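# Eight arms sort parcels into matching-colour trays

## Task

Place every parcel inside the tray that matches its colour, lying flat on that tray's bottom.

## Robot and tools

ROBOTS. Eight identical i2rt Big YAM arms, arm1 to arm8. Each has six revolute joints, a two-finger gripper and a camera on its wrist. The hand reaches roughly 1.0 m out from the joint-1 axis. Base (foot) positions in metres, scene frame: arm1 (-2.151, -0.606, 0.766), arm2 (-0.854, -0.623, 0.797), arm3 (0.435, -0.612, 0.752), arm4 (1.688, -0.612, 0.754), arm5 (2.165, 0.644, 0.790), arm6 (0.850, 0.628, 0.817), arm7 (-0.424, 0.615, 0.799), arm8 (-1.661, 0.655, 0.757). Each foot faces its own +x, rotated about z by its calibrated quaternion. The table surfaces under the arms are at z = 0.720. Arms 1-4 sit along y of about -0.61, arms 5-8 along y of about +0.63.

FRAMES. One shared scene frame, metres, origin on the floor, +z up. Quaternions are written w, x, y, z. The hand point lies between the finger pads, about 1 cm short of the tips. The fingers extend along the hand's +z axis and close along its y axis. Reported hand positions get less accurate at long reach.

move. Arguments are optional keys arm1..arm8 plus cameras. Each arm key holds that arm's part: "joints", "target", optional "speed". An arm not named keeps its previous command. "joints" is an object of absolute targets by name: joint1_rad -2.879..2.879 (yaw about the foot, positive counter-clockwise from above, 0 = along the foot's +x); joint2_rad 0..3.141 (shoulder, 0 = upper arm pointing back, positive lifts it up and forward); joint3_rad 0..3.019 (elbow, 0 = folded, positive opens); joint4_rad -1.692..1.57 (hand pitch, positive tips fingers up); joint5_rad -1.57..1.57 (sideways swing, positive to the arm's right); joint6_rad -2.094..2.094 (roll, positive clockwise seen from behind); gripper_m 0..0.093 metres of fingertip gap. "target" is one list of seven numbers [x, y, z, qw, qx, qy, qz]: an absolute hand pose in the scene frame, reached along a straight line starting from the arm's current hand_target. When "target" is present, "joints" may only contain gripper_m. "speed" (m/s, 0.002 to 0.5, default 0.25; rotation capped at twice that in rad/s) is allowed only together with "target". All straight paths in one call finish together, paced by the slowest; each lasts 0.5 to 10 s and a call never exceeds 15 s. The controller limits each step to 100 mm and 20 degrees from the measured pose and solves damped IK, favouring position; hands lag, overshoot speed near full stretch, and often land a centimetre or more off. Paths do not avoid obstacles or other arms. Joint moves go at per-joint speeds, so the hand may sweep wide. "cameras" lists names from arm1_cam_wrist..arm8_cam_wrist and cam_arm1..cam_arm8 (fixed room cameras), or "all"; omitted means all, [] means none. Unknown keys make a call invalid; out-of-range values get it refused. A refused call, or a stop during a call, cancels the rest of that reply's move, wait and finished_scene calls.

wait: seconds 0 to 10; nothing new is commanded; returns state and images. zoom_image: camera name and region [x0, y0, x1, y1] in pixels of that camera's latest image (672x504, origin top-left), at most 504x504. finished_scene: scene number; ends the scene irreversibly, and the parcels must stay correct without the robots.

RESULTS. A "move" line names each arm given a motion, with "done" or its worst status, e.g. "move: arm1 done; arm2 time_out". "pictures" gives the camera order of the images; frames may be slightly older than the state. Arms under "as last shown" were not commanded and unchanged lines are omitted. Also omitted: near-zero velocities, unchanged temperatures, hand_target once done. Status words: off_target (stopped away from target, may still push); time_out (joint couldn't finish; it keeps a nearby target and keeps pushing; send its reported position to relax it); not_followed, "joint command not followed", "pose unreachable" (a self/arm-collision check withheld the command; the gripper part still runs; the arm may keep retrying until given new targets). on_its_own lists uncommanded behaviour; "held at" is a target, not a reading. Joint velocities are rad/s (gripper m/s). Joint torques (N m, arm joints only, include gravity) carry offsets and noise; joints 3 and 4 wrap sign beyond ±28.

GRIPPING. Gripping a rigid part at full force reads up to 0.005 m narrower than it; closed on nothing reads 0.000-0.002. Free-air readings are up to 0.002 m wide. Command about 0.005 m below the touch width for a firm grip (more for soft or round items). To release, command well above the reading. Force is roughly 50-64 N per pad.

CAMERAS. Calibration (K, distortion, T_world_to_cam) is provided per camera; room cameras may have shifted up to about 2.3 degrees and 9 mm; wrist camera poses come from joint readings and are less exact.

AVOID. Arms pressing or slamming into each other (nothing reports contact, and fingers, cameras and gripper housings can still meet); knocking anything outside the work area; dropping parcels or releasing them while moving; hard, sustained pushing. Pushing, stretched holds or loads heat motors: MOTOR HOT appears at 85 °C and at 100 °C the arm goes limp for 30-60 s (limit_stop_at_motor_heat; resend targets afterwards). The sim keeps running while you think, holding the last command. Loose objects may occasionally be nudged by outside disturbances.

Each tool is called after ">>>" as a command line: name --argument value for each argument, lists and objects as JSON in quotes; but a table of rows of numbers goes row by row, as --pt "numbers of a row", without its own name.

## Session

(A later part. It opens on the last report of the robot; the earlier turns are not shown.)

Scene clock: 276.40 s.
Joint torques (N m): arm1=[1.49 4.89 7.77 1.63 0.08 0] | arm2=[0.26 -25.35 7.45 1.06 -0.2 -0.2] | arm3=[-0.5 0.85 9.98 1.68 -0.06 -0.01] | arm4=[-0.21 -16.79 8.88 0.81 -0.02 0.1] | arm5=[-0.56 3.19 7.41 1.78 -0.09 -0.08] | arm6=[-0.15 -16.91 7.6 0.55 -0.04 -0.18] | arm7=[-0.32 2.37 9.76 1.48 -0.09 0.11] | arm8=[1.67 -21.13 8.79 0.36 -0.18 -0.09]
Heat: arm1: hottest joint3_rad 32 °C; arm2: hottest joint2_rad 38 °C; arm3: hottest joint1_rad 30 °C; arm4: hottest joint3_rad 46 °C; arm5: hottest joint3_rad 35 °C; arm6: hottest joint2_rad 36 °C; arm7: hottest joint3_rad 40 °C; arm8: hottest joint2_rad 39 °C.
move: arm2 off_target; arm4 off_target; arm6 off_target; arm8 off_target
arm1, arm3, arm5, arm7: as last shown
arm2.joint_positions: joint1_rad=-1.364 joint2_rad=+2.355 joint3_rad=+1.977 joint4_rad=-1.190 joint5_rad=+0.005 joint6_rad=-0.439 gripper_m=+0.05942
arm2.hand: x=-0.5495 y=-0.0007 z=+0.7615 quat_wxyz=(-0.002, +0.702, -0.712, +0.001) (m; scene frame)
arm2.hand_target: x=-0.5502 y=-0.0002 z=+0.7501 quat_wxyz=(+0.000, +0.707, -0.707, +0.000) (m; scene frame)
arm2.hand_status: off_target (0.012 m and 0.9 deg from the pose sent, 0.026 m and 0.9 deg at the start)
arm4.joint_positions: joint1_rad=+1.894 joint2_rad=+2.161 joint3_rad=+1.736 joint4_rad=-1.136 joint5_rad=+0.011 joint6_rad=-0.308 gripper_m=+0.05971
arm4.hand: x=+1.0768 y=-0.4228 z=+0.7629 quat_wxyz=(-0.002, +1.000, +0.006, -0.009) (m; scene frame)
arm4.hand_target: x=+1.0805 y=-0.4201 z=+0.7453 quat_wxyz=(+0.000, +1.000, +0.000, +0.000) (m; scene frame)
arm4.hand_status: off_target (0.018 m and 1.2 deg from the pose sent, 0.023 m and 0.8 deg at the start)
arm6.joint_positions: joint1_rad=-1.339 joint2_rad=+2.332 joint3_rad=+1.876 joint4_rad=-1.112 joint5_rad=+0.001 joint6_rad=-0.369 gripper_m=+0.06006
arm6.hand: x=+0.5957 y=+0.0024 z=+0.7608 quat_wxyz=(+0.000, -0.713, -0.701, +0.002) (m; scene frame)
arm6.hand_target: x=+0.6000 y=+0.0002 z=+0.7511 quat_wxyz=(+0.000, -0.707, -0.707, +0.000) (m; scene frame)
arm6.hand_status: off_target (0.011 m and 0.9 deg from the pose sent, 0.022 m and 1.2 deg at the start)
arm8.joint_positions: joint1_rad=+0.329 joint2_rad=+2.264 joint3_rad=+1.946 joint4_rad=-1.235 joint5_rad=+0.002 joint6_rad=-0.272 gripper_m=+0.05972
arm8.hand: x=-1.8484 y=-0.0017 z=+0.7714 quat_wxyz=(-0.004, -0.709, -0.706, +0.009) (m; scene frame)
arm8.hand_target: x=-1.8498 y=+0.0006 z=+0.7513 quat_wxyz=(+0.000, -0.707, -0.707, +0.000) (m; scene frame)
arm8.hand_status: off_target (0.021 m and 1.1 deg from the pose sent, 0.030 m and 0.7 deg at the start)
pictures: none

>>> move --arm8 '{"joints":{"gripper_m":0.093}}' --arm6 '{"joints":{"gripper_m":0.093}}' --arm4 '{"joints":{"gripper_m":0.093}}' --arm2 '{"joints":{"gripper_m":0.093}}' --cameras '[]'

>>> move --arm8 '{"target":[-1.85,0.0,0.90,0,0.707,0.707,0]}' --arm6 '{"target":[0.598,0.0,0.90,0,0.707,0.707,0]}' --arm4 '{"target":[1.08,-0.42,0.90,0,1,0,0]}' --arm2 '{"target":[-0.55,0.0,0.90,0,-0.707,0.707,0]}' --cameras '["arm8_cam_wrist","arm6_cam_wrist","arm4_cam_wrist","arm2_cam_wrist"]'

>>> move --arm8 '{"target":[-1.766,0.287,1.05,0,0.707,0.707,0]}' --arm6 '{"target":[0.706,0.275,1.05,0,0.707,0.707,0]}' --arm4 '{"target":[1.323,-0.499,1.05,0,1,0,0]}' --arm2 '{"target":[-0.686,-0.279,1.05,0,-0.707,0.707,0]}' --arm1 '{"joints":{"joint1_rad":1.53,"joint6_rad":0}}' --arm7 '{"joints":{"joint1_rad":-1.134,"joint6_rad":0}}' --arm3 '{"joints":{"joint1_rad":-1.216,"joint6_rad":0}}' --cameras '["cam_arm1","cam_arm7","cam_arm3","cam_arm6","cam_arm8","cam_arm2"]'

Scene clock: 304.67 s.
Joint torques (N m): arm1=[1.38 4.54 7.94 1.72 0.09 0.01] | arm2=[0.26 -25.41 7.43 0.96 -0.18 -0.2] | arm3=[-0.5 0.79 9.94 1.68 -0.05 -0.02] | arm4=[-0.15 -16.79 8.88 0.8 -0.02 0.1] | arm5=[-0.85 3.43 7.38 1.77 -0.09 -0.06] | arm6=[-0.15 -17.2 7.58 0.55 -0.04 -0.18] | arm7=[-0.38 2.37 9.76 1.47 -0.07 0.11] | arm8=[1.38 -21.07 8.76 0.29 -0.19 -0.11]
move: arm2 done; arm4 done; arm6 done; arm8 done
arm1, arm3, arm5, arm7: as last shown
arm2.joint_positions: joint1_rad=-1.364 joint2_rad=+2.356 joint3_rad=+1.977 joint4_rad=-1.188 joint5_rad=+0.004 joint6_rad=-0.439 gripper_m=+0.09283
arm2.joint_status: all done
arm2.hand: x=-0.5494 y=-0.0003 z=+0.7608 quat_wxyz=(-0.003, +0.702, -0.712, +0.001) (m; scene frame)
arm4.joint_positions: joint1_rad=+1.894 joint2_rad=+2.161 joint3_rad=+1.736 joint4_rad=-1.136 joint5_rad=+0.011 joint6_rad=-0.308 gripper_m=+0.09279
arm4.joint_status: all done
arm4.hand: x=+1.0768 y=-0.4228 z=+0.7629 quat_wxyz=(-0.002, +1.000, +0.006, -0.009) (m; scene frame)
arm6.joint_positions: joint1_rad=-1.339 joint2_rad=+2.334 joint3_rad=+1.876 joint4_rad=-1.112 joint5_rad=+0.001 joint6_rad=-0.370 gripper_m=+0.09277
arm6.joint_status: all done
arm6.hand: x=+0.5959 y=+0.0028 z=+0.7591 quat_wxyz=(+0.000, -0.713, -0.701, +0.000) (m; scene frame)
arm8.joint_positions: joint1_rad=+0.329 joint2_rad=+2.264 joint3_rad=+1.946 joint4_rad=-1.233 joint5_rad=+0.002 joint6_rad=-0.273 gripper_m=+0.09281
arm8.joint_status: all done
arm8.hand: x=-1.8485 y=-0.0021 z=+0.7712 quat_wxyz=(-0.004, -0.708, -0.706, +0.009) (m; scene frame)
pictures: none

Scene clock: 306.20 s.
Joint torques (N m): arm1=[1.38 4.95 7.77 1.63 0.09 0.01] | arm2=[0.26 -24.59 11.74 0.08 -0.17 -0.2] | arm3=[-0.56 0.73 9.98 1.69 -0.05 -0.01] | arm4=[0.09 -16.56 14.45 -0.25 -0.02 0.12] | arm5=[-1.08 3.02 7.32 1.81 -0.09 -0.04] | arm6=[-0.26 -18.14 12.29 -0.25 -0.03 -0.18] | arm7=[-0.5 2.2 9.8 1.5 -0.07 0.1] | arm8=[1.67 -21.95 14.08 -0.55 -0.15 -0.08]
move: arm2 off_target; arm4 off_target; arm6 off_target; arm8 off_target
arm1, arm3, arm5, arm7: as last shown
arm2.joint_positions: joint1_rad=-1.364 joint2_rad=+2.232 joint3_rad=+2.111 joint4_rad=-1.469 joint5_rad=+0.004 joint6_rad=-0.439 gripper_m=+0.09293
arm2.hand: x=-0.5541 y=-0.0101 z=+0.8935 quat_wxyz=(+0.008, +0.702, -0.712, +0.005) (m; scene frame)
arm2.hand_target: x=-0.5503 y=-0.0005 z=+0.9001 quat_wxyz=(-0.001, +0.707, -0.707, +0.000) (m; scene frame)
arm2.hand_status: off_target (0.013 m and 1.4 deg from the pose sent, 0.139 m and 0.9 deg at the start)
arm4.joint_positions: joint1_rad=+1.894 joint2_rad=+2.044 joint3_rad=+1.890 joint4_rad=-1.448 joint5_rad=+0.011 joint6_rad=-0.307 gripper_m=+0.09290
arm4.hand: x=+1.0925 y=-0.4259 z=+0.8914 quat_wxyz=(+0.004, +1.000, +0.006, +0.010) (m; scene frame)
arm4.hand_target: x=+1.0807 y=-0.4201 z=+0.9000 quat_wxyz=(+0.000, +1.000, +0.000, -0.001) (m; scene frame)
arm4.hand_status: off_target (0.016 m and 1.5 deg from the pose sent, 0.137 m and 1.2 deg at the start)
arm6.joint_positions: joint1_rad=-1.339 joint2_rad=+2.207 joint3_rad=+1.972 joint4_rad=-1.383 joint5_rad=+0.001 joint6_rad=-0.372 gripper_m=+0.09287
arm6.hand: x=+0.6011 y=+0.0157 z=+0.8771 quat_wxyz=(+0.010, -0.712, -0.702, -0.022) (m; scene frame)
arm6.hand_target: x=+0.5984 y=+0.0010 z=+0.9002 quat_wxyz=(+0.000, -0.707, -0.707, +0.000) (m; scene frame)
arm6.hand_status: off_target (0.028 m and 2.8 deg from the pose sent, 0.141 m and 0.9 deg at the start; pose on its path clipped on 5 of 46 steps)
arm8.joint_positions: joint1_rad=+0.329 joint2_rad=+2.188 joint3_rad=+2.127 joint4_rad=-1.537 joint5_rad=+0.002 joint6_rad=-0.273 gripper_m=+0.09292
arm8.hand: x=-1.8450 y=+0.0102 z=+0.8887 quat_wxyz=(+0.007, -0.708, -0.706, -0.011) (m; scene frame)
arm8.hand_target: x=-1.8499 y=+0.0006 z=+0.9001 quat_wxyz=(+0.000, -0.707, -0.707, +0.001) (m; scene frame)
arm8.hand_status: off_target (0.016 m and 1.6 deg from the pose sent, 0.129 m and 1.2 deg at the start; pose on its path clipped on 2 of 46 steps)
pictures: arm2_cam_wrist, arm4_cam_wrist, arm6_cam_wrist, arm8_cam_wrist
camera_calibration:
arm2_cam_wrist: T_world_to_cam=[[0.999777, -0.0195672, 0.00792405, 0.545481], [-0.0204194, -0.801049, 0.598251, -0.549544], [-0.00535854, -0.598279, -0.80127, 0.827472], [0, 0, 0, 1]]
arm4_cam_wrist: T_world_to_cam=[[-0.0253682, 0.999675, 0.00250293, 0.44863], [0.801295, 0.0188368, 0.597973, -1.39569], [0.597732, 0.0171751, -0.801512, 0.19361], [0, 0, 0, 1]]
arm6_cam_wrist: T_world_to_cam=[[-0.99993, 0.00661246, -0.00985372, 0.608182], [-0.000784827, 0.791693, 0.610918, -0.541977], [0.0118408, 0.610883, -0.791633, 0.801914], [0, 0, 0, 1]]
arm8_cam_wrist: T_world_to_cam=[[-0.999829, 0.00984414, -0.0156431, -1.82992], [-0.00179685, 0.79058, 0.612356, -0.551349], [0.0183952, 0.612279, -0.790428, 0.85072], [0, 0, 0, 1]]

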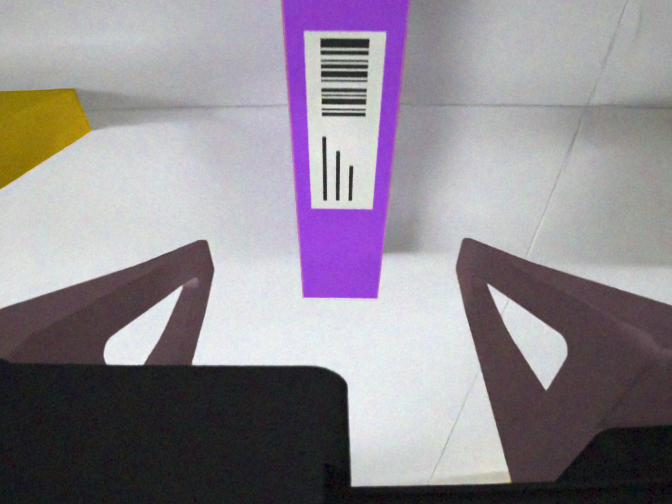

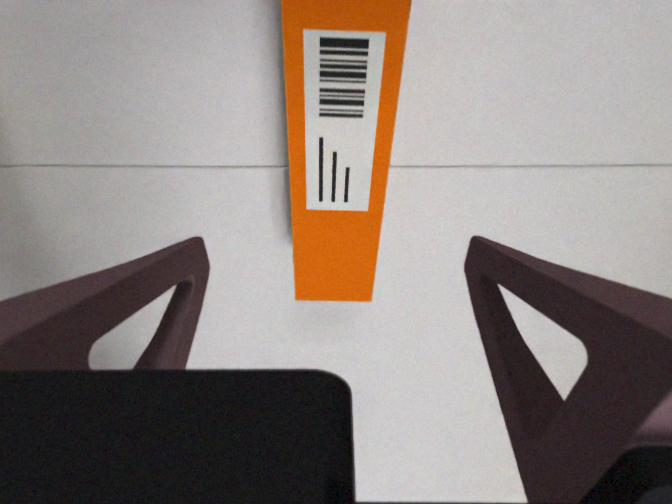

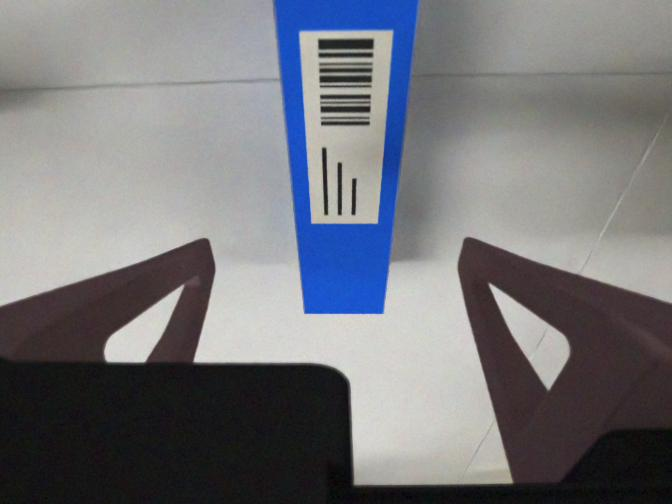

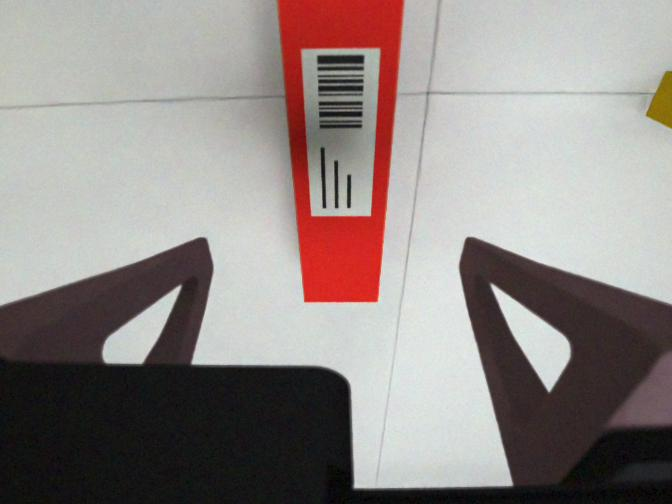

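Scene clock: 308.43 s.
Joint torques (N m): arm1=[2.43 4.66 7.94 1.7 0.1 0.08] | arm2=[0.32 -11.34 7.97 0.18 -0.18 -0.2] | arm3=[-1.73 1.03 9.94 1.69 -0.06 0.14] | arm4=[1.32 -8.41 9.66 -0.23 -0.02 0.12] | arm5=[-0.32 3.37 7.47 1.78 -0.11 -0.07] | arm6=[-0.73 -8.29 8.53 -0.18 -0.04 -0.18] | arm7=[-1.14 2.32 9.78 1.47 -0.08 0.02] | arm8=[1.79 -9.64 9.25 -0.54 -0.18 -0.06]
move: arm1 done; arm2 done; arm3 done; arm4 done; arm6 done; arm7 done; arm8 done
arm1.joint_positions: joint1_rad=+1.517 joint2_rad=+0.521 joint3_rad=+1.431 joint4_rad=-1.508 joint5_rad=+0.032 joint6_rad=-0.008 gripper_m=+0.09398
arm1.joint_status: all done
arm1.hand: x=-2.0722 y=-0.4568 z=+1.3058 quat_wxyz=(-0.406, +0.459, -0.758, -0.225) (m; scene frame)
arm2.joint_positions: joint1_rad=-1.364 joint2_rad=+1.338 joint3_rad=+1.301 joint4_rad=-1.518 joint5_rad=+0.004 joint6_rad=-0.439 gripper_m=+0.09293
arm2.hand: x=-0.6840 y=-0.2767 z=+1.0524 quat_wxyz=(-0.008, +0.702, -0.712, -0.001) (m; scene frame)
arm2.hand_target: x=-0.6861 y=-0.2790 z=+1.0499 quat_wxyz=(+0.000, +0.707, -0.707, +0.000) (m; scene frame)
arm2.hand_status: done (0.004 m and 1.3 deg from the pose sent, 0.338 m and 1.4 deg at the start)
arm3.joint_positions: joint1_rad=-1.203 joint2_rad=+0.623 joint3_rad=+1.443 joint4_rad=-1.225 joint5_rad=+0.214 joint6_rad=-0.016 gripper_m=+0.09398
arm3.joint_status: all done
arm3.hand: x=+0.5248 y=-0.3941 z=+1.3440 quat_wxyz=(-0.491, +0.470, -0.684, -0.264) (m; scene frame)
arm4.joint_positions: joint1_rad=+1.894 joint2_rad=+1.349 joint3_rad=+1.420 joint4_rad=-1.631 joint5_rad=+0.011 joint6_rad=-0.291 gripper_m=+0.09290
arm4.hand: x=+1.3202 y=-0.4930 z=+1.0531 quat_wxyz=(-0.002, +1.000, -0.002, -0.010) (m; scene frame)
arm4.hand_target: x=+1.3231 y=-0.4988 z=+1.0500 quat_wxyz=(+0.000, +1.000, +0.000, +0.000) (m; scene frame)
arm4.hand_status: done (0.007 m and 1.1 deg from the pose sent, 0.289 m and 1.5 deg at the start)
arm5: as last shown
arm6.joint_positions: joint1_rad=-1.339 joint2_rad=+1.351 joint3_rad=+1.243 joint4_rad=-1.467 joint5_rad=+0.001 joint6_rad=-0.378 gripper_m=+0.09287
arm6.hand: x=+0.7053 y=+0.2723 z=+1.0452 quat_wxyz=(+0.001, -0.710, -0.704, -0.001) (m; scene frame)
arm6.hand_target: x=+0.7060 y=+0.2750 z=+1.0499 quat_wxyz=(+0.000, -0.707, -0.707, +0.000) (m; scene frame)
arm6.hand_status: done (0.006 m and 0.5 deg from the pose sent, 0.329 m and 2.8 deg at the start)
arm7.joint_positions: joint1_rad=-1.125 joint2_rad=+0.496 joint3_rad=+1.379 joint4_rad=-1.460 joint5_rad=-0.022 joint6_rad=+0.009 gripper_m=+0.09397
arm7.joint_status: all done
arm7.hand: x=-0.4529 y=+0.4463 z=+1.3303 quat_wxyz=(-0.311, -0.678, -0.560, +0.360) (m; scene frame)
arm8.joint_positions: joint1_rad=+0.329 joint2_rad=+1.340 joint3_rad=+1.408 joint4_rad=-1.623 joint5_rad=+0.002 joint6_rad=-0.273 gripper_m=+0.09292
arm8.hand: x=-1.7674 y=+0.2841 z=+1.0527 quat_wxyz=(-0.003, -0.708, -0.706, +0.008) (m; scene frame)
arm8.hand_target: x=-1.7660 y=+0.2870 z=+1.0501 quat_wxyz=(+0.000, -0.707, -0.707, +0.000) (m; scene frame)
arm8.hand_status: done (0.004 m and 1.0 deg from the pose sent, 0.330 m and 1.6 deg at the start)
pictures: cam_arm1, cam_arm2, cam_arm3, cam_arm6, cam_arm7, cam_arm8

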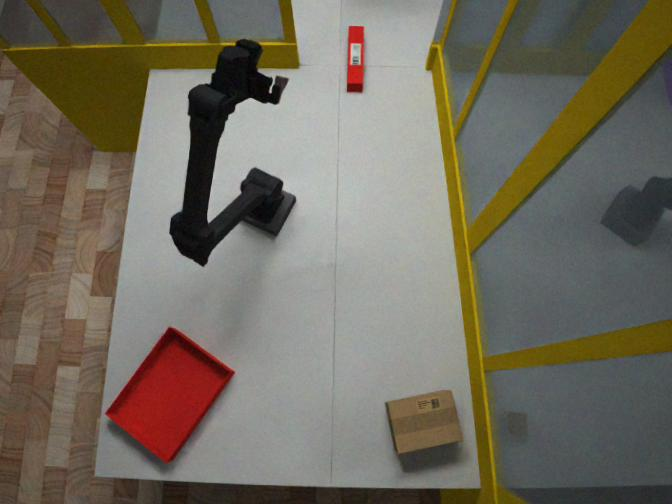

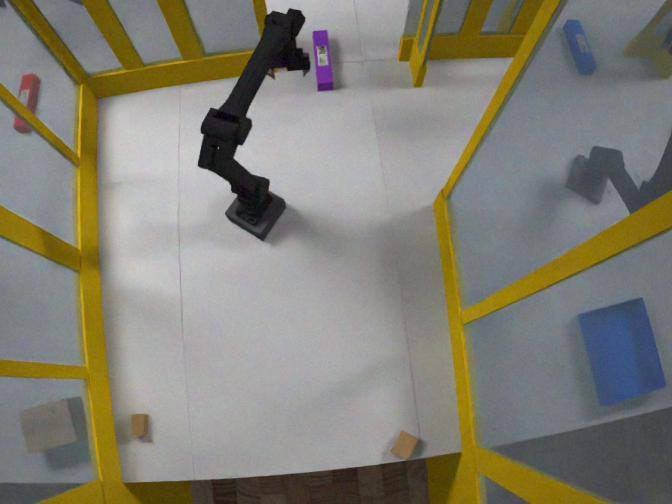

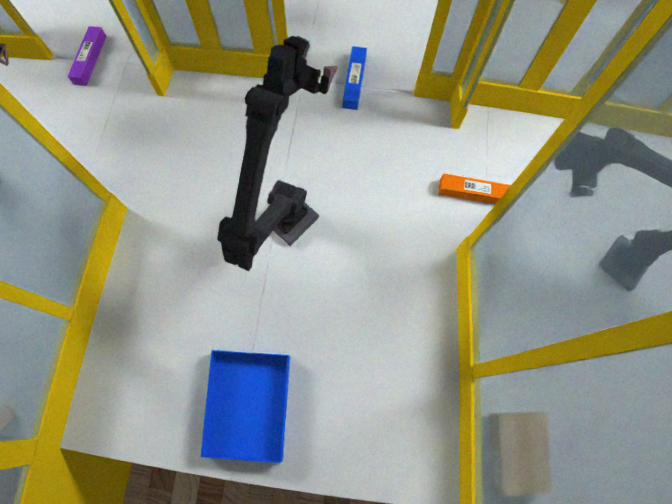

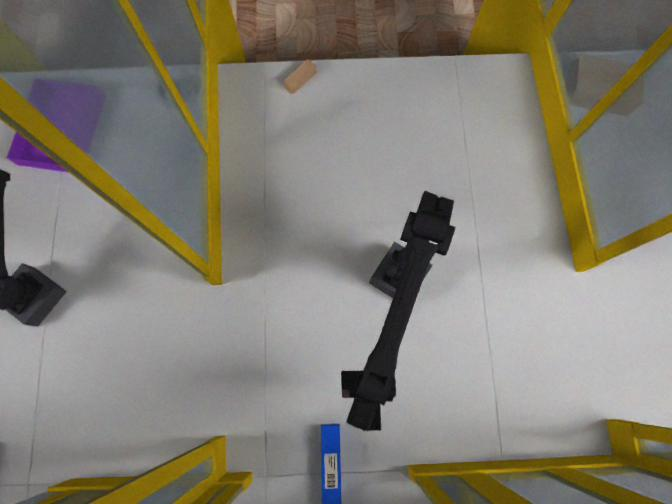

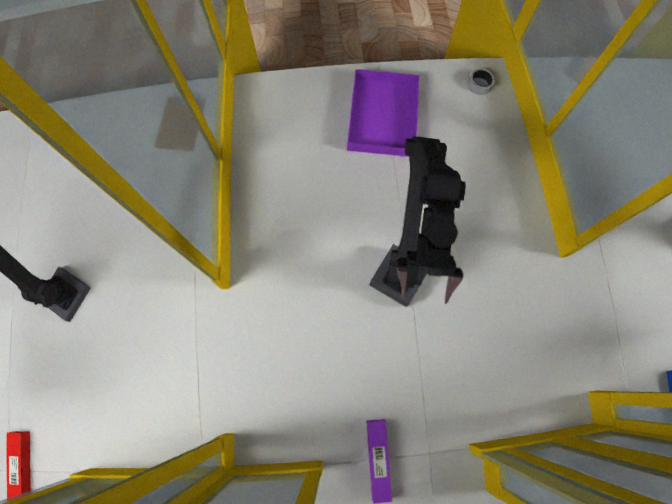

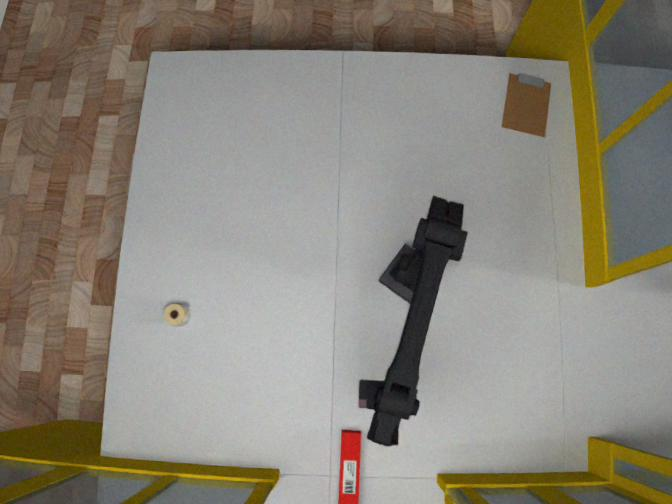

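>>> move --arm1 '{"target":[-1.848,0.0,0.86,0,-0.707,0.707,0]}' --arm7 '{"target":[-0.55,-0.003,0.865,0,0.707,0.707,0]}' --arm3 '{"target":[0.596,0.005,0.865,0,-0.707,0.707,0]}' --cameras '["arm1_cam_wrist","arm3_cam_wrist","arm7_cam_wrist"]'

Scene clock: 321.23 s.
Joint torques (N m): arm1=[2.26 -19.43 12.16 -0.23 0.14 -0.09] | arm2=[0.32 -11.34 7.97 0.18 -0.18 -0.2] | arm3=[0.03 -22.24 13.7 -0.35 -0.29 -0.23] | arm4=[1.32 -8.41 9.66 -0.21 -0.02 0.11] | arm5=[-0.97 3.19 7.45 1.83 -0.09 -0.07] | arm6=[-0.73 -8.29 8.55 -0.16 -0.04 -0.18] | arm7=[0.32 -16.15 14.35 -0.38 0.06 0.02] | arm8=[1.85 -9.82 9.2 -0.54 -0.17 -0.06]
move: arm1 off_target; arm3 off_target; arm7 off_target
arm1.joint_positions: joint1_rad=+1.517 joint2_rad=+2.168 joint3_rad=+1.994 joint4_rad=-1.406 joint5_rad=-0.010 joint6_rad=-0.458 gripper_m=+0.09398
arm1.hand: x=-1.8470 y=-0.0144 z=+0.8542 quat_wxyz=(+0.009, +0.700, -0.714, +0.001) (m; scene frame)
arm1.hand_target: x=-1.8484 y=-0.0006 z=+0.8600 quat_wxyz=(+0.000, +0.707, -0.707, +0.000) (m; scene frame)
arm1.hand_status: off_target (0.016 m and 1.5 deg from the pose sent, 0.677 m and 61.3 deg at the start)
arm2, arm4, arm5, arm6, arm8: as last shown
arm3.joint_positions: joint1_rad=-1.225 joint2_rad=+2.073 joint3_rad=+1.822 joint4_rad=-1.369 joint5_rad=+0.000 joint6_rad=-0.239 gripper_m=+0.09398
arm3.hand: x=+0.5979 y=-0.0125 z=+0.8455 quat_wxyz=(+0.017, +0.698, -0.716, +0.012) (m; scene frame)
arm3.hand_target: x=+0.5958 y=+0.0039 z=+0.8652 quat_wxyz=(+0.000, +0.707, -0.707, +0.000) (m; scene frame)
arm3.hand_status: off_target (0.026 m and 2.8 deg from the pose sent, 0.628 m and 70.6 deg at the start)
arm6.hand: x=+0.7053 y=+0.2724 z=+1.0452 quat_wxyz=(+0.001, -0.710, -0.704, -0.002) (m; scene frame)
arm7.joint_positions: joint1_rad=-1.142 joint2_rad=+2.064 joint3_rad=+1.711 joint4_rad=-1.249 joint5_rad=-0.004 joint6_rad=-0.193 gripper_m=+0.09397
arm7.hand: x=-0.5512 y=+0.0167 z=+0.8517 quat_wxyz=(+0.008, -0.713, -0.701, -0.015) (m; scene frame)
arm7.hand_target: x=-0.5498 y=-0.0020 z=+0.8651 quat_wxyz=(+0.000, -0.707, -0.707, +0.000) (m; scene frame)
arm7.hand_status: off_target (0.024 m and 2.2 deg from the pose sent, 0.654 m and 57.7 deg at the start)
pictures: arm1_cam_wrist, arm3_cam_wrist, arm7_cam_wrist
camera_calibration:
arm1_cam_wrist: T_world_to_cam=[[0.999238, -0.0362015, -0.0146096, 1.85865], [-0.0207675, -0.809833, 0.586293, -0.5461], [-0.033056, -0.585543, -0.809967, 0.748988], [0, 0, 0, 1]]
arm3_cam_wrist: T_world_to_cam=[[0.999536, -0.0302294, 0.00382043, -0.602336], [-0.02618, -0.787882, 0.61527, -0.508564], [-0.0155892, -0.615084, -0.788308, 0.792199], [0, 0, 0, 1]]
arm7_cam_wrist: T_world_to_cam=[[-0.999991, 0.00242963, 0.00340301, -0.557342], [0.00398078, 0.802223, 0.597011, -0.513318], [-0.00127946, 0.597019, -0.802226, 0.793911], [0, 0, 0, 1]]

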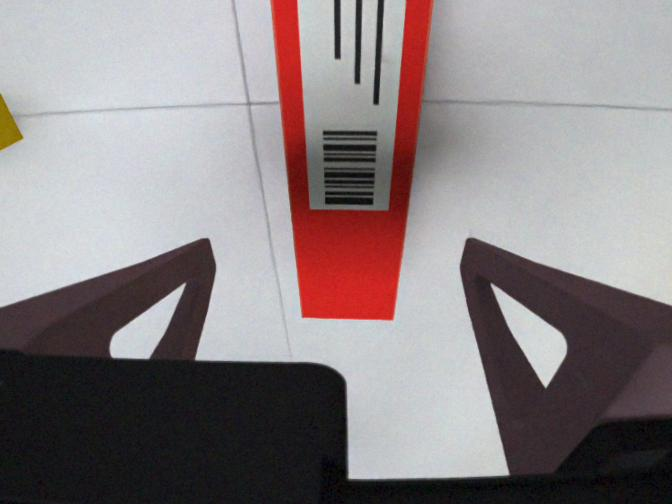

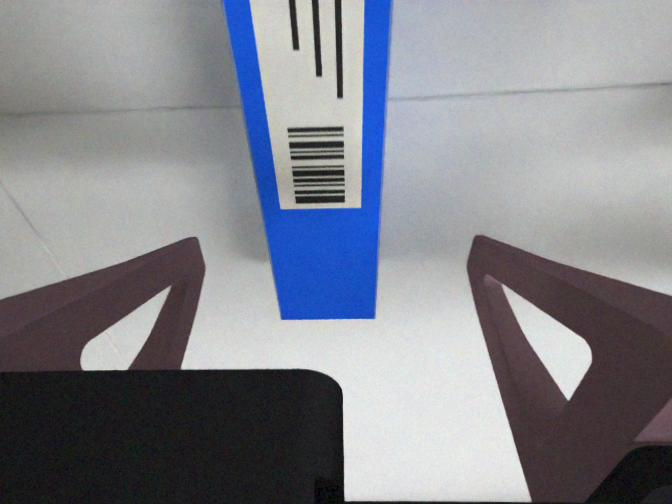

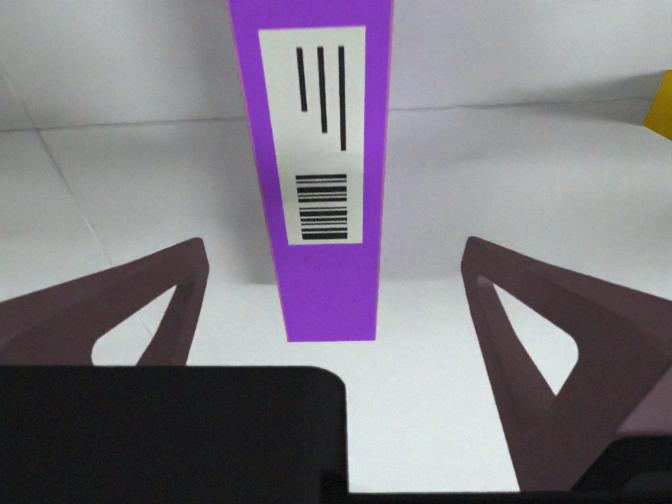

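>>> move --arm1 '{"target":[-1.842,0.018,0.757,0,-0.707,0.707,0],"speed":0.15}' --arm7 '{"target":[-0.545,-0.01,0.760,0,0.707,0.707,0],"speed":0.15}' --arm3 '{"target":[0.590,0.022,0.760,0,-0.707,0.707,0],"speed":0.15}' --cameras '["arm1_cam_wrist","arm3_cam_wrist","arm7_cam_wrist"]'

Scene clock: 342.47 s.
Joint torques (N m): arm1=[1.73 -20.48 9.74 0.75 0.16 -0.04] | arm2=[0.32 -11.34 7.98 0.18 -0.18 -0.2] | arm3=[0.44 -23 9.39 0.66 -0.29 -0.05] | arm4=[1.32 -8.47 9.66 -0.23 -0.02 0.11] | arm5=[-0.79 3.19 7.39 1.83 -0.1 -0.03] | arm6=[-0.73 -8.18 8.55 -0.16 -0.04 -0.17] | arm7=[0.5 -16.97 8.01 0.5 0.06 0.13] | arm8=[1.96 -9.52 9.11 -0.51 -0.17 -0.07]
Heat: arm1: hottest joint3_rad 34 °C; arm2: hottest joint2_rad 36 °C; arm3: hottest joint3_rad 34 °C; arm4: hottest joint3_rad 41 °C; arm5: hottest joint3_rad 35 °C; arm6: hottest joint2_rad 35 °C; arm7: hottest joint3_rad 45 °C; arm8: hottest joint2_rad 36 °C.
move: arm1 off_target; arm3 off_target; arm7 off_target
arm1.joint_positions: joint1_rad=+1.521 joint2_rad=+2.309 joint3_rad=+1.994 joint4_rad=-1.263 joint5_rad=-0.010 joint6_rad=-0.458 gripper_m=+0.09398
arm1.hand: x=-1.8385 y=+0.0068 z=+0.7611 quat_wxyz=(+0.008, +0.701, -0.713, +0.001) (m; scene frame)
arm1.hand_target: x=-1.8422 y=+0.0176 z=+0.7570 quat_wxyz=(+0.000, +0.707, -0.707, +0.000) (m; scene frame)
arm1.hand_status: off_target (0.012 m and 1.3 deg from the pose sent, 0.103 m and 1.5 deg at the start)
arm2, arm4, arm6, arm8: as last shown
arm3.joint_positions: joint1_rad=-1.214 joint2_rad=+2.204 joint3_rad=+1.805 joint4_rad=-1.200 joint5_rad=+0.000 joint6_rad=-0.240 gripper_m=+0.09398
arm3.hand: x=+0.5979 y=+0.0131 z=+0.7578 quat_wxyz=(+0.008, +0.702, -0.712, +0.007) (m; scene frame)
arm3.hand_target: x=+0.5900 y=+0.0217 z=+0.7600 quat_wxyz=(+0.000, +0.707, -0.707, +0.000) (m; scene frame)
arm3.hand_status: off_target (0.012 m and 1.5 deg from the pose sent, 0.093 m and 2.8 deg at the start)
arm5.joint_positions: joint1_rad=-0.422 joint2_rad=+0.625 joint3_rad=+1.427 joint4_rad=-1.371 joint5_rad=+0.120 joint6_rad=-0.097 gripper_m=+0.09396
arm5.hand: x=+2.0004 y=+0.7998 z=+1.3402 quat_wxyz=(-0.234, +0.830, -0.279, -0.422) (m; scene frame)
arm7.joint_positions: joint1_rad=-1.132 joint2_rad=+2.196 joint3_rad=+1.711 joint4_rad=-1.073 joint5_rad=-0.004 joint6_rad=-0.193 gripper_m=+0.09397
arm7.hand: x=-0.5509 y=-0.0116 z=+0.7712 quat_wxyz=(-0.004, -0.710, -0.704, +0.003) (m; scene frame)
arm7.hand_target: x=-0.5449 y=-0.0097 z=+0.7600 quat_wxyz=(+0.000, -0.707, -0.707, +0.000) (m; scene frame)
arm7.hand_status: off_target (0.013 m and 0.7 deg from the pose sent, 0.096 m and 2.2 deg at the start)
pictures: arm1_cam_wrist, arm3_cam_wrist, arm7_cam_wrist
camera_calibration:
arm1_cam_wrist: T_world_to_cam=[[0.999405, -0.0315886, -0.0138418, 1.84925], [-0.0175297, -0.810908, 0.584912, -0.467225], [-0.029701, -0.584321, -0.810979, 0.693196], [0, 0, 0, 1]]
arm3_cam_wrist: T_world_to_cam=[[0.99978, -0.0192237, 0.0083776, -0.605045], [-0.020411, -0.800478, 0.599014, -0.425416], [-0.0048092, -0.599053, -0.800695, 0.741533], [0, 0, 0, 1]]
arm7_cam_wrist: T_world_to_cam=[[-0.999895, -0.00757897, 0.0123626, -0.563618], [0.000684419, 0.826927, 0.562308, -0.417326], [-0.0144847, 0.562258, -0.826835, 0.757485], [0, 0, 0, 1]]

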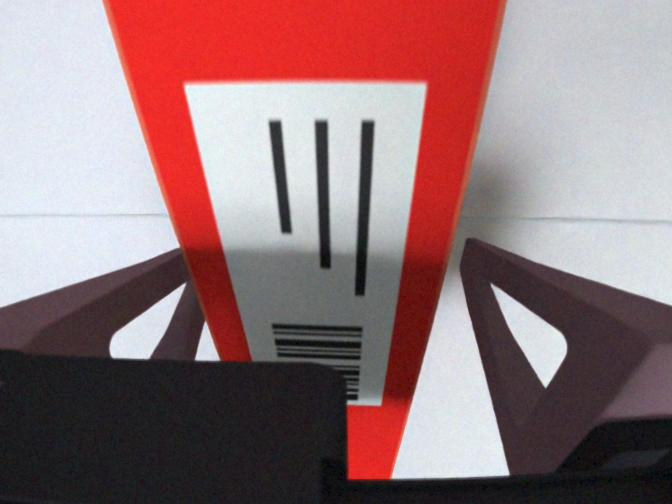

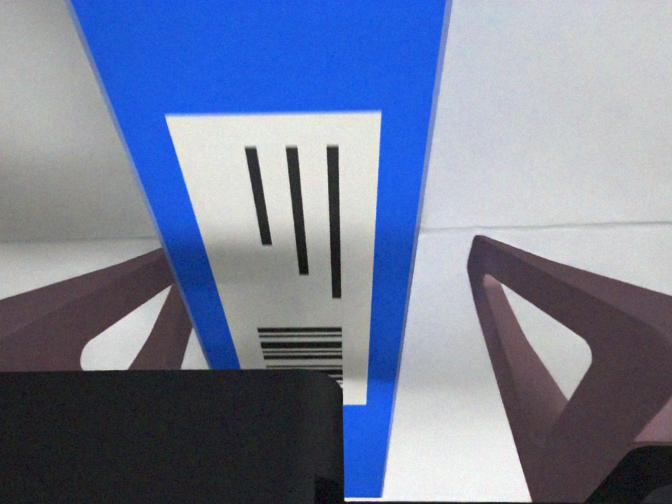

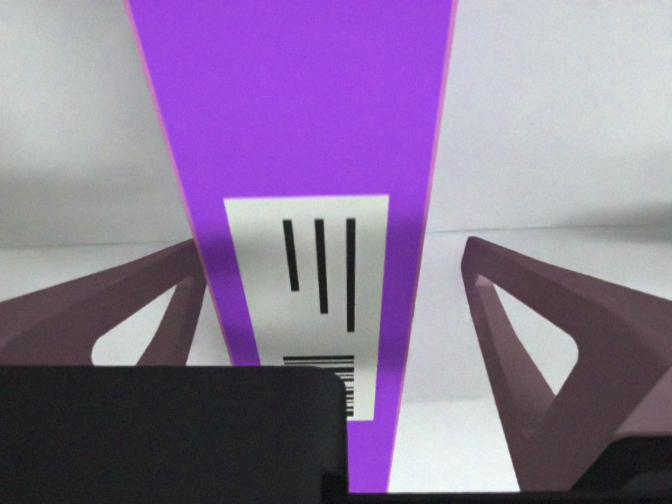

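>>> move --arm1 '{"joints":{"gripper_m":0.04}}' --arm7 '{"joints":{"gripper_m":0.04}}' --arm3 '{"joints":{"gripper_m":0.04}}' --cameras '["arm1_cam_wrist","arm3_cam_wrist","arm7_cam_wrist"]'

Scene clock: 355.70 s.
Joint torques (N m): arm1=[1.85 -21.01 9.57 0.65 0.13 -0.01] | arm2=[0.26 -11.28 7.98 0.17 -0.18 -0.2] | arm3=[0.38 -23.24 9.21 0.54 -0.25 -0.05] | arm4=[1.32 -8.41 9.65 -0.23 -0.02 0.11] | arm5=[-1.2 3.02 7.39 1.81 -0.07 -0.03] | arm6=[-0.73 -8.23 8.54 -0.16 -0.04 -0.17] | arm7=[0.5 -16.91 8.05 0.55 0.04 0.12] | arm8=[1.85 -9.64 9.18 -0.55 -0.18 -0.06]
move: arm1 off_target; arm3 off_target; arm7 off_target
arm1.joint_positions: joint1_rad=+1.522 joint2_rad=+2.309 joint3_rad=+1.994 joint4_rad=-1.262 joint5_rad=-0.010 joint6_rad=-0.459 gripper_m=+0.05940
arm1.joint_status: gripper_m off_target (ended at +0.05943, target +0.04000)
arm1.hand: x=-1.8390 y=+0.0073 z=+0.7611 quat_wxyz=(+0.007, +0.702, -0.712, +0.001) (m; scene frame)
arm2, arm4, arm5, arm6, arm8: as last shown
arm3.joint_positions: joint1_rad=-1.214 joint2_rad=+2.204 joint3_rad=+1.805 joint4_rad=-1.199 joint5_rad=-0.001 joint6_rad=-0.240 gripper_m=+0.05873
arm3.joint_status: gripper_m off_target (ended at +0.05876, target +0.04000)
arm3.hand: x=+0.5978 y=+0.0133 z=+0.7578 quat_wxyz=(+0.008, +0.702, -0.712, +0.006) (m; scene frame)
arm4.hand: x=+1.3202 y=-0.4930 z=+1.0531 quat_wxyz=(-0.002, +1.000, -0.003, -0.010) (m; scene frame)
arm7.joint_positions: joint1_rad=-1.132 joint2_rad=+2.196 joint3_rad=+1.711 joint4_rad=-1.073 joint5_rad=-0.004 joint6_rad=-0.193 gripper_m=+0.05987
arm7.joint_status: gripper_m off_target (ended at +0.05990, target +0.04000)
arm7.hand: x=-0.5510 y=-0.0118 z=+0.7712 quat_wxyz=(-0.004, -0.710, -0.704, +0.003) (m; scene frame)
pictures: arm1_cam_wrist, arm3_cam_wrist, arm7_cam_wrist
camera_calibration:
arm1_cam_wrist: T_world_to_cam=[[0.999468, -0.0300346, -0.012679, 1.84894], [-0.016968, -0.811326, 0.584347, -0.465317], [-0.0278375, -0.583822, -0.811405, 0.697241], [0, 0, 0, 1]]
arm3_cam_wrist: T_world_to_cam=[[0.999787, -0.0192521, 0.00744225, -0.604192], [-0.019879, -0.801092, 0.598211, -0.424932], [-0.00555489, -0.598231, -0.801304, 0.742564], [0, 0, 0, 1]]
arm7_cam_wrist: T_world_to_cam=[[-0.999891, -0.00718611, 0.0128895, -0.56412], [0.00129575, 0.827304, 0.561753, -0.416415], [-0.0147004, 0.561708, -0.827205, 0.757741], [0, 0, 0, 1]]

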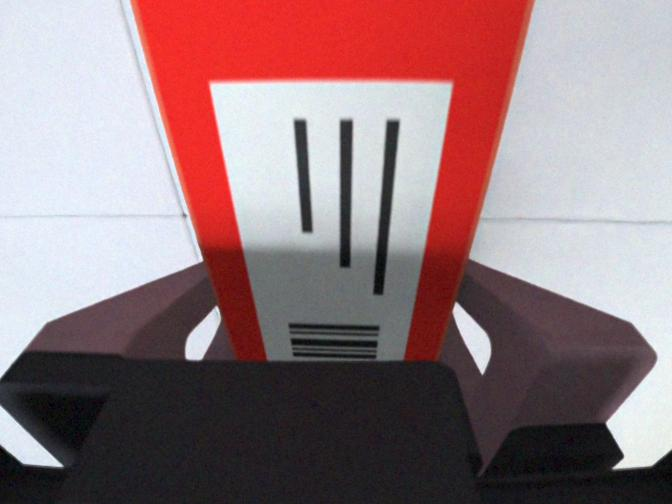

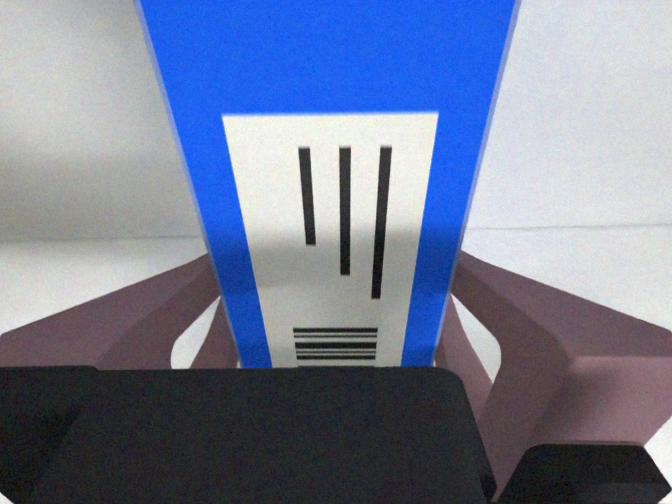

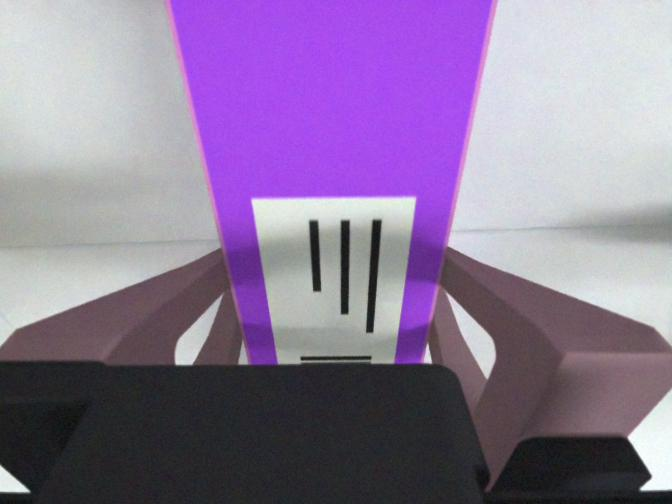

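>>> move --arm1 '{"target":[-1.842,0.0,0.90,0,-0.707,0.707,0]}' --arm7 '{"target":[-0.549,0.0,0.90,0,0.707,0.707,0]}' --arm3 '{"target":[0.597,0.0,0.90,0,-0.707,0.707,0]}' --cameras '[]'

>>> move --arm1 '{"target":[-1.981,-0.266,1.05,0,-0.707,0.707,0]}' --arm7 '{"target":[-0.50,0.243,1.05,0,0.707,0.707,0]}' --arm3 '{"target":[0.53,-0.244,1.05,0,-0.707,0.707,0]}' --cameras '["cam_arm1","cam_arm3","cam_arm7"]'

>>> move --arm1 '{"joints":{"joint1_rad":-1.543,"joint6_rad":1.4}}' --arm7 '{"joints":{"joint1_rad":2.154,"joint6_rad":1.4}}' --arm3 '{"joints":{"joint1_rad":2.11,"joint6_rad":-1.4}}' --cameras '["cam_arm1","cam_arm3","cam_arm7"]'

Scene clock: 397.50 s.
Joint torques (N m): arm1=[1.03 -19.19 12.07 -0.24 0.13 -0.07] | arm2=[0.32 -11.34 7.98 0.18 -0.18 -0.2] | arm3=[-0.97 -23.41 13.7 -0.49 -0.21 -0.22] | arm4=[1.32 -8.41 9.65 -0.21 -0.02 0.11] | arm5=[-0.73 3.14 7.36 1.83 -0.15 -0.04] | arm6=[-0.73 -8.23 8.57 -0.14 -0.04 -0.17] | arm7=[-0.38 -16.85 14.38 -0.35 0.03 0.04] | arm8=[1.9 -9.7 9.14 -0.53 -0.17 -0.07]
Heat: arm1: hottest joint2_rad 37 °C; arm2: hottest joint3_rad 36 °C; arm3: hottest joint2_rad 33 °C; arm4: hottest joint3_rad 40 °C; arm5: hottest joint3_rad 35 °C; arm6: hottest joint2_rad 34 °C; arm7: hottest joint3_rad 40 °C; arm8: hottest joint3_rad 35 °C.
move: arm1 off_target; arm3 off_target; arm7 off_target
arm1.joint_positions: joint1_rad=+1.522 joint2_rad=+2.163 joint3_rad=+2.096 joint4_rad=-1.509 joint5_rad=-0.010 joint6_rad=-0.466 gripper_m=+0.05940
arm1.hand: x=-1.8480 y=-0.0080 z=+0.8962 quat_wxyz=(+0.006, +0.705, -0.709, +0.001) (m; scene frame)
arm1.hand_target: x=-1.8423 y=-0.0003 z=+0.9000 quat_wxyz=(-0.001, +0.707, -0.707, +0.000) (m; scene frame)
arm1.hand_status: off_target (0.011 m and 0.8 deg from the pose sent, 0.139 m and 1.2 deg at the start)
arm2, arm4, arm5, arm6, arm8: as last shown
arm3.joint_positions: joint1_rad=-1.214 joint2_rad=+2.057 joint3_rad=+1.868 joint4_rad=-1.443 joint5_rad=-0.001 joint6_rad=-0.243 gripper_m=+0.05873
arm3.hand: x=+0.5904 y=-0.0135 z=+0.8725 quat_wxyz=(+0.022, +0.703, -0.711, +0.015) (m; scene frame)
arm3.hand_target: x=+0.5968 y=-0.0013 z=+0.9002 quat_wxyz=(-0.001, +0.707, -0.707, +0.000) (m; scene frame)
arm3.hand_status: off_target (0.031 m and 3.2 deg from the pose sent, 0.143 m and 1.4 deg at the start; pose on its path clipped on 2 of 44 steps)
arm7.joint_positions: joint1_rad=-1.132 joint2_rad=+2.041 joint3_rad=+1.751 joint4_rad=-1.322 joint5_rad=-0.004 joint6_rad=-0.193 gripper_m=+0.05987
arm7.hand: x=-0.5450 y=+0.0170 z=+0.8800 quat_wxyz=(+0.011, -0.710, -0.704, -0.019) (m; scene frame)
arm7.hand_target: x=-0.5487 y=+0.0011 z=+0.9002 quat_wxyz=(+0.000, -0.707, -0.707, +0.000) (m; scene frame)
arm7.hand_status: off_target (0.027 m and 2.5 deg from the pose sent, 0.129 m and 0.8 deg at the start)
pictures: none

Scene clock: 399.70 s.
Joint torques (N m): arm1=[1.14 -8.29 8.03 -0.14 0.1 -0.03] | arm2=[0.32 -11.34 7.98 0.17 -0.18 -0.2] | arm3=[-0.79 -12.34 9.46 -0.24 -0.24 -0.18] | arm4=[1.32 -8.41 9.65 -0.23 -0.02 0.11] | arm5=[-0.62 3.25 7.47 1.84 -0.1 -0.06] | arm6=[-0.79 -8.29 8.55 -0.16 -0.04 -0.17] | arm7=[-0.44 -9 9.1 -0.25 0.05 0.03] | arm8=[1.73 -9.58 9.17 -0.47 -0.17 -0.07]
move: arm1 done; arm3 done; arm7 done
arm1.joint_positions: joint1_rad=+1.522 joint2_rad=+1.315 joint3_rad=+1.380 joint4_rad=-1.600 joint5_rad=-0.010 joint6_rad=-0.466 gripper_m=+0.05940
arm1.hand: x=-1.9796 y=-0.2627 z=+1.0562 quat_wxyz=(-0.013, +0.705, -0.709, -0.005) (m; scene frame)
arm1.hand_target: x=-1.9811 y=-0.2659 z=+1.0501 quat_wxyz=(+0.000, +0.707, -0.707, +0.000) (m; scene frame)
arm1.hand_status: done (0.007 m and 1.7 deg from the pose sent, 0.328 m and 0.8 deg at the start)
arm2, arm4, arm5, arm6, arm8: as last shown
arm3.joint_positions: joint1_rad=-1.214 joint2_rad=+1.352 joint3_rad=+1.410 joint4_rad=-1.637 joint5_rad=-0.001 joint6_rad=-0.243 gripper_m=+0.05873
arm3.hand: x=+0.5307 y=-0.2406 z=+1.0457 quat_wxyz=(+0.000, +0.703, -0.711, +0.001) (m; scene frame)
arm3.hand_target: x=+0.5300 y=-0.2440 z=+1.0499 quat_wxyz=(+0.000, +0.707, -0.707, +0.000) (m; scene frame)
arm3.hand_status: done (0.006 m and 0.7 deg from the pose sent, 0.297 m and 3.2 deg at the start)
arm7.joint_positions: joint1_rad=-1.132 joint2_rad=+1.332 joint3_rad=+1.295 joint4_rad=-1.514 joint5_rad=-0.004 joint6_rad=-0.194 gripper_m=+0.05987
arm7.hand: x=-0.5001 y=+0.2369 z=+1.0530 quat_wxyz=(-0.006, -0.709, -0.705, +0.007) (m; scene frame)
arm7.hand_target: x=-0.4999 y=+0.2429 z=+1.0500 quat_wxyz=(+0.000, -0.707, -0.707, +0.000) (m; scene frame)
arm7.hand_status: done (0.007 m and 1.1 deg from the pose sent, 0.286 m and 2.5 deg at the start)
pictures: cam_arm1, cam_arm3, cam_arm7

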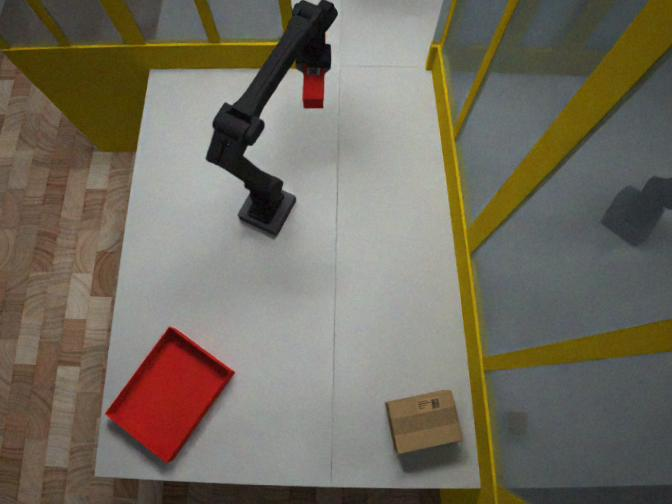

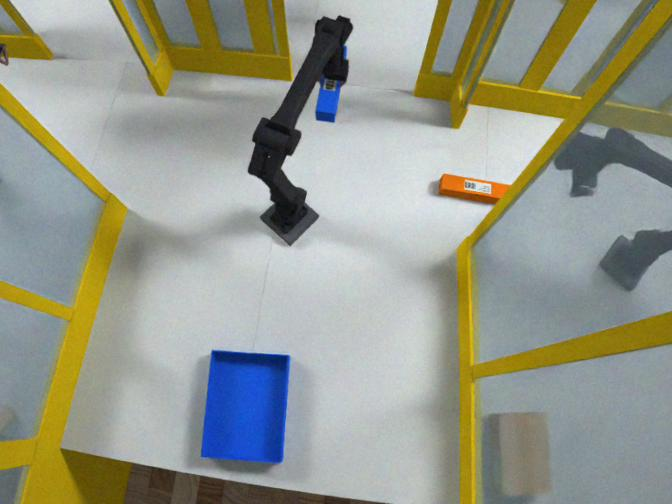

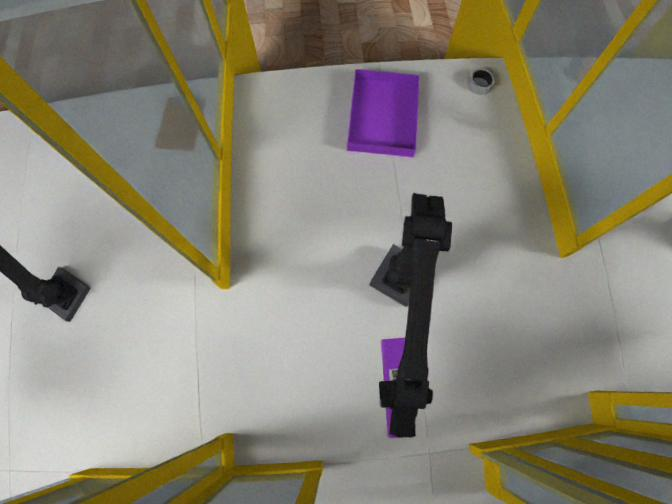

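Scene clock: 402.87 s.
Joint torques (N m): arm1=[1.96 -7.94 7.95 -0.16 0.1 0.06] | arm2=[0.26 -11.34 7.98 0.18 -0.18 -0.2] | arm3=[-1.2 -12.51 9.33 -0.31 -0.17 -0.21] | arm4=[1.26 -8.41 9.66 -0.23 -0.02 0.11] | arm5=[-0.91 3.08 7.54 1.87 -0.08 -0.06] | arm6=[-0.73 -8.29 8.55 -0.16 -0.04 -0.17] | arm7=[-0.85 -8.76 9.03 -0.31 0.11 0.19] | arm8=[2.02 -9.7 9.2 -0.54 -0.19 -0.07]
move: arm1 done; arm3 done; arm7 done
arm1.joint_positions: joint1_rad=-1.549 joint2_rad=+1.318 joint3_rad=+1.380 joint4_rad=-1.600 joint5_rad=-0.006 joint6_rad=+1.392 gripper_m=+0.05954
arm1.joint_status: all done
arm1.hand: x=-2.3012 y=-0.9551 z=+1.0611 quat_wxyz=(-0.022, -0.994, +0.111, +0.000) (m; scene frame)
arm2, arm4, arm5, arm6, arm8: as last shown
arm3.joint_positions: joint1_rad=+2.118 joint2_rad=+1.352 joint3_rad=+1.410 joint4_rad=-1.637 joint5_rad=-0.005 joint6_rad=-1.385 gripper_m=+0.05866
arm3.joint_status: all done
arm3.hand: x=+0.4099 y=-0.9980 z=+1.0406 quat_wxyz=(+0.005, +0.124, +0.992, +0.007) (m; scene frame)
arm7.joint_positions: joint1_rad=+2.160 joint2_rad=+1.332 joint3_rad=+1.295 joint4_rad=-1.514 joint5_rad=-0.003 joint6_rad=+1.392 gripper_m=+0.05985
arm7.joint_status: all done
arm7.hand: x=-0.4043 y=+0.9986 z=+1.0550 quat_wxyz=(+0.000, +0.064, -0.998, -0.012) (m; scene frame)
pictures: cam_arm1, cam_arm3, cam_arm7

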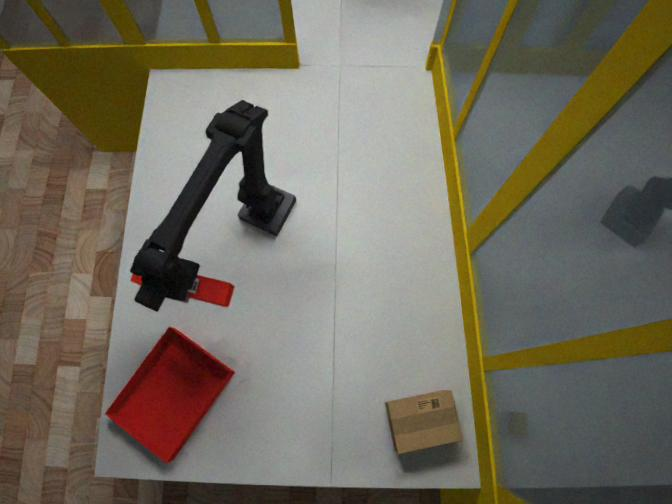

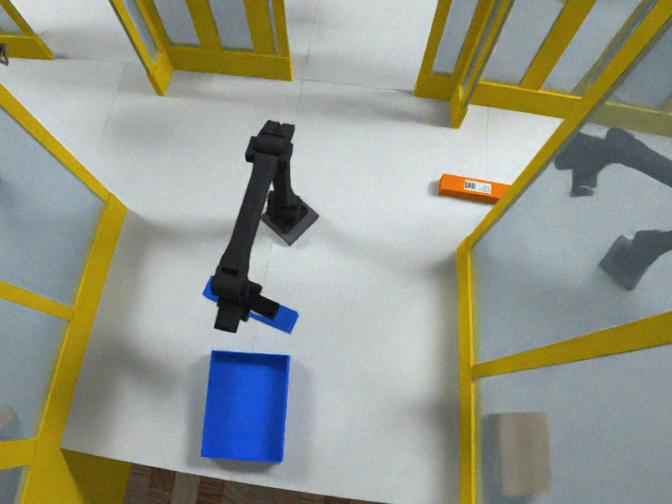

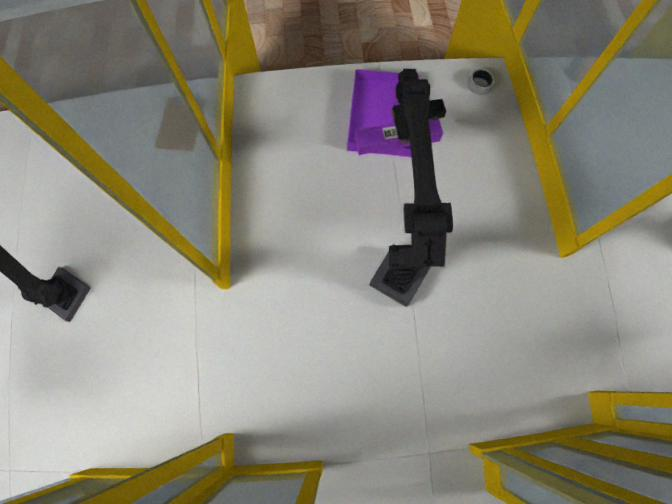

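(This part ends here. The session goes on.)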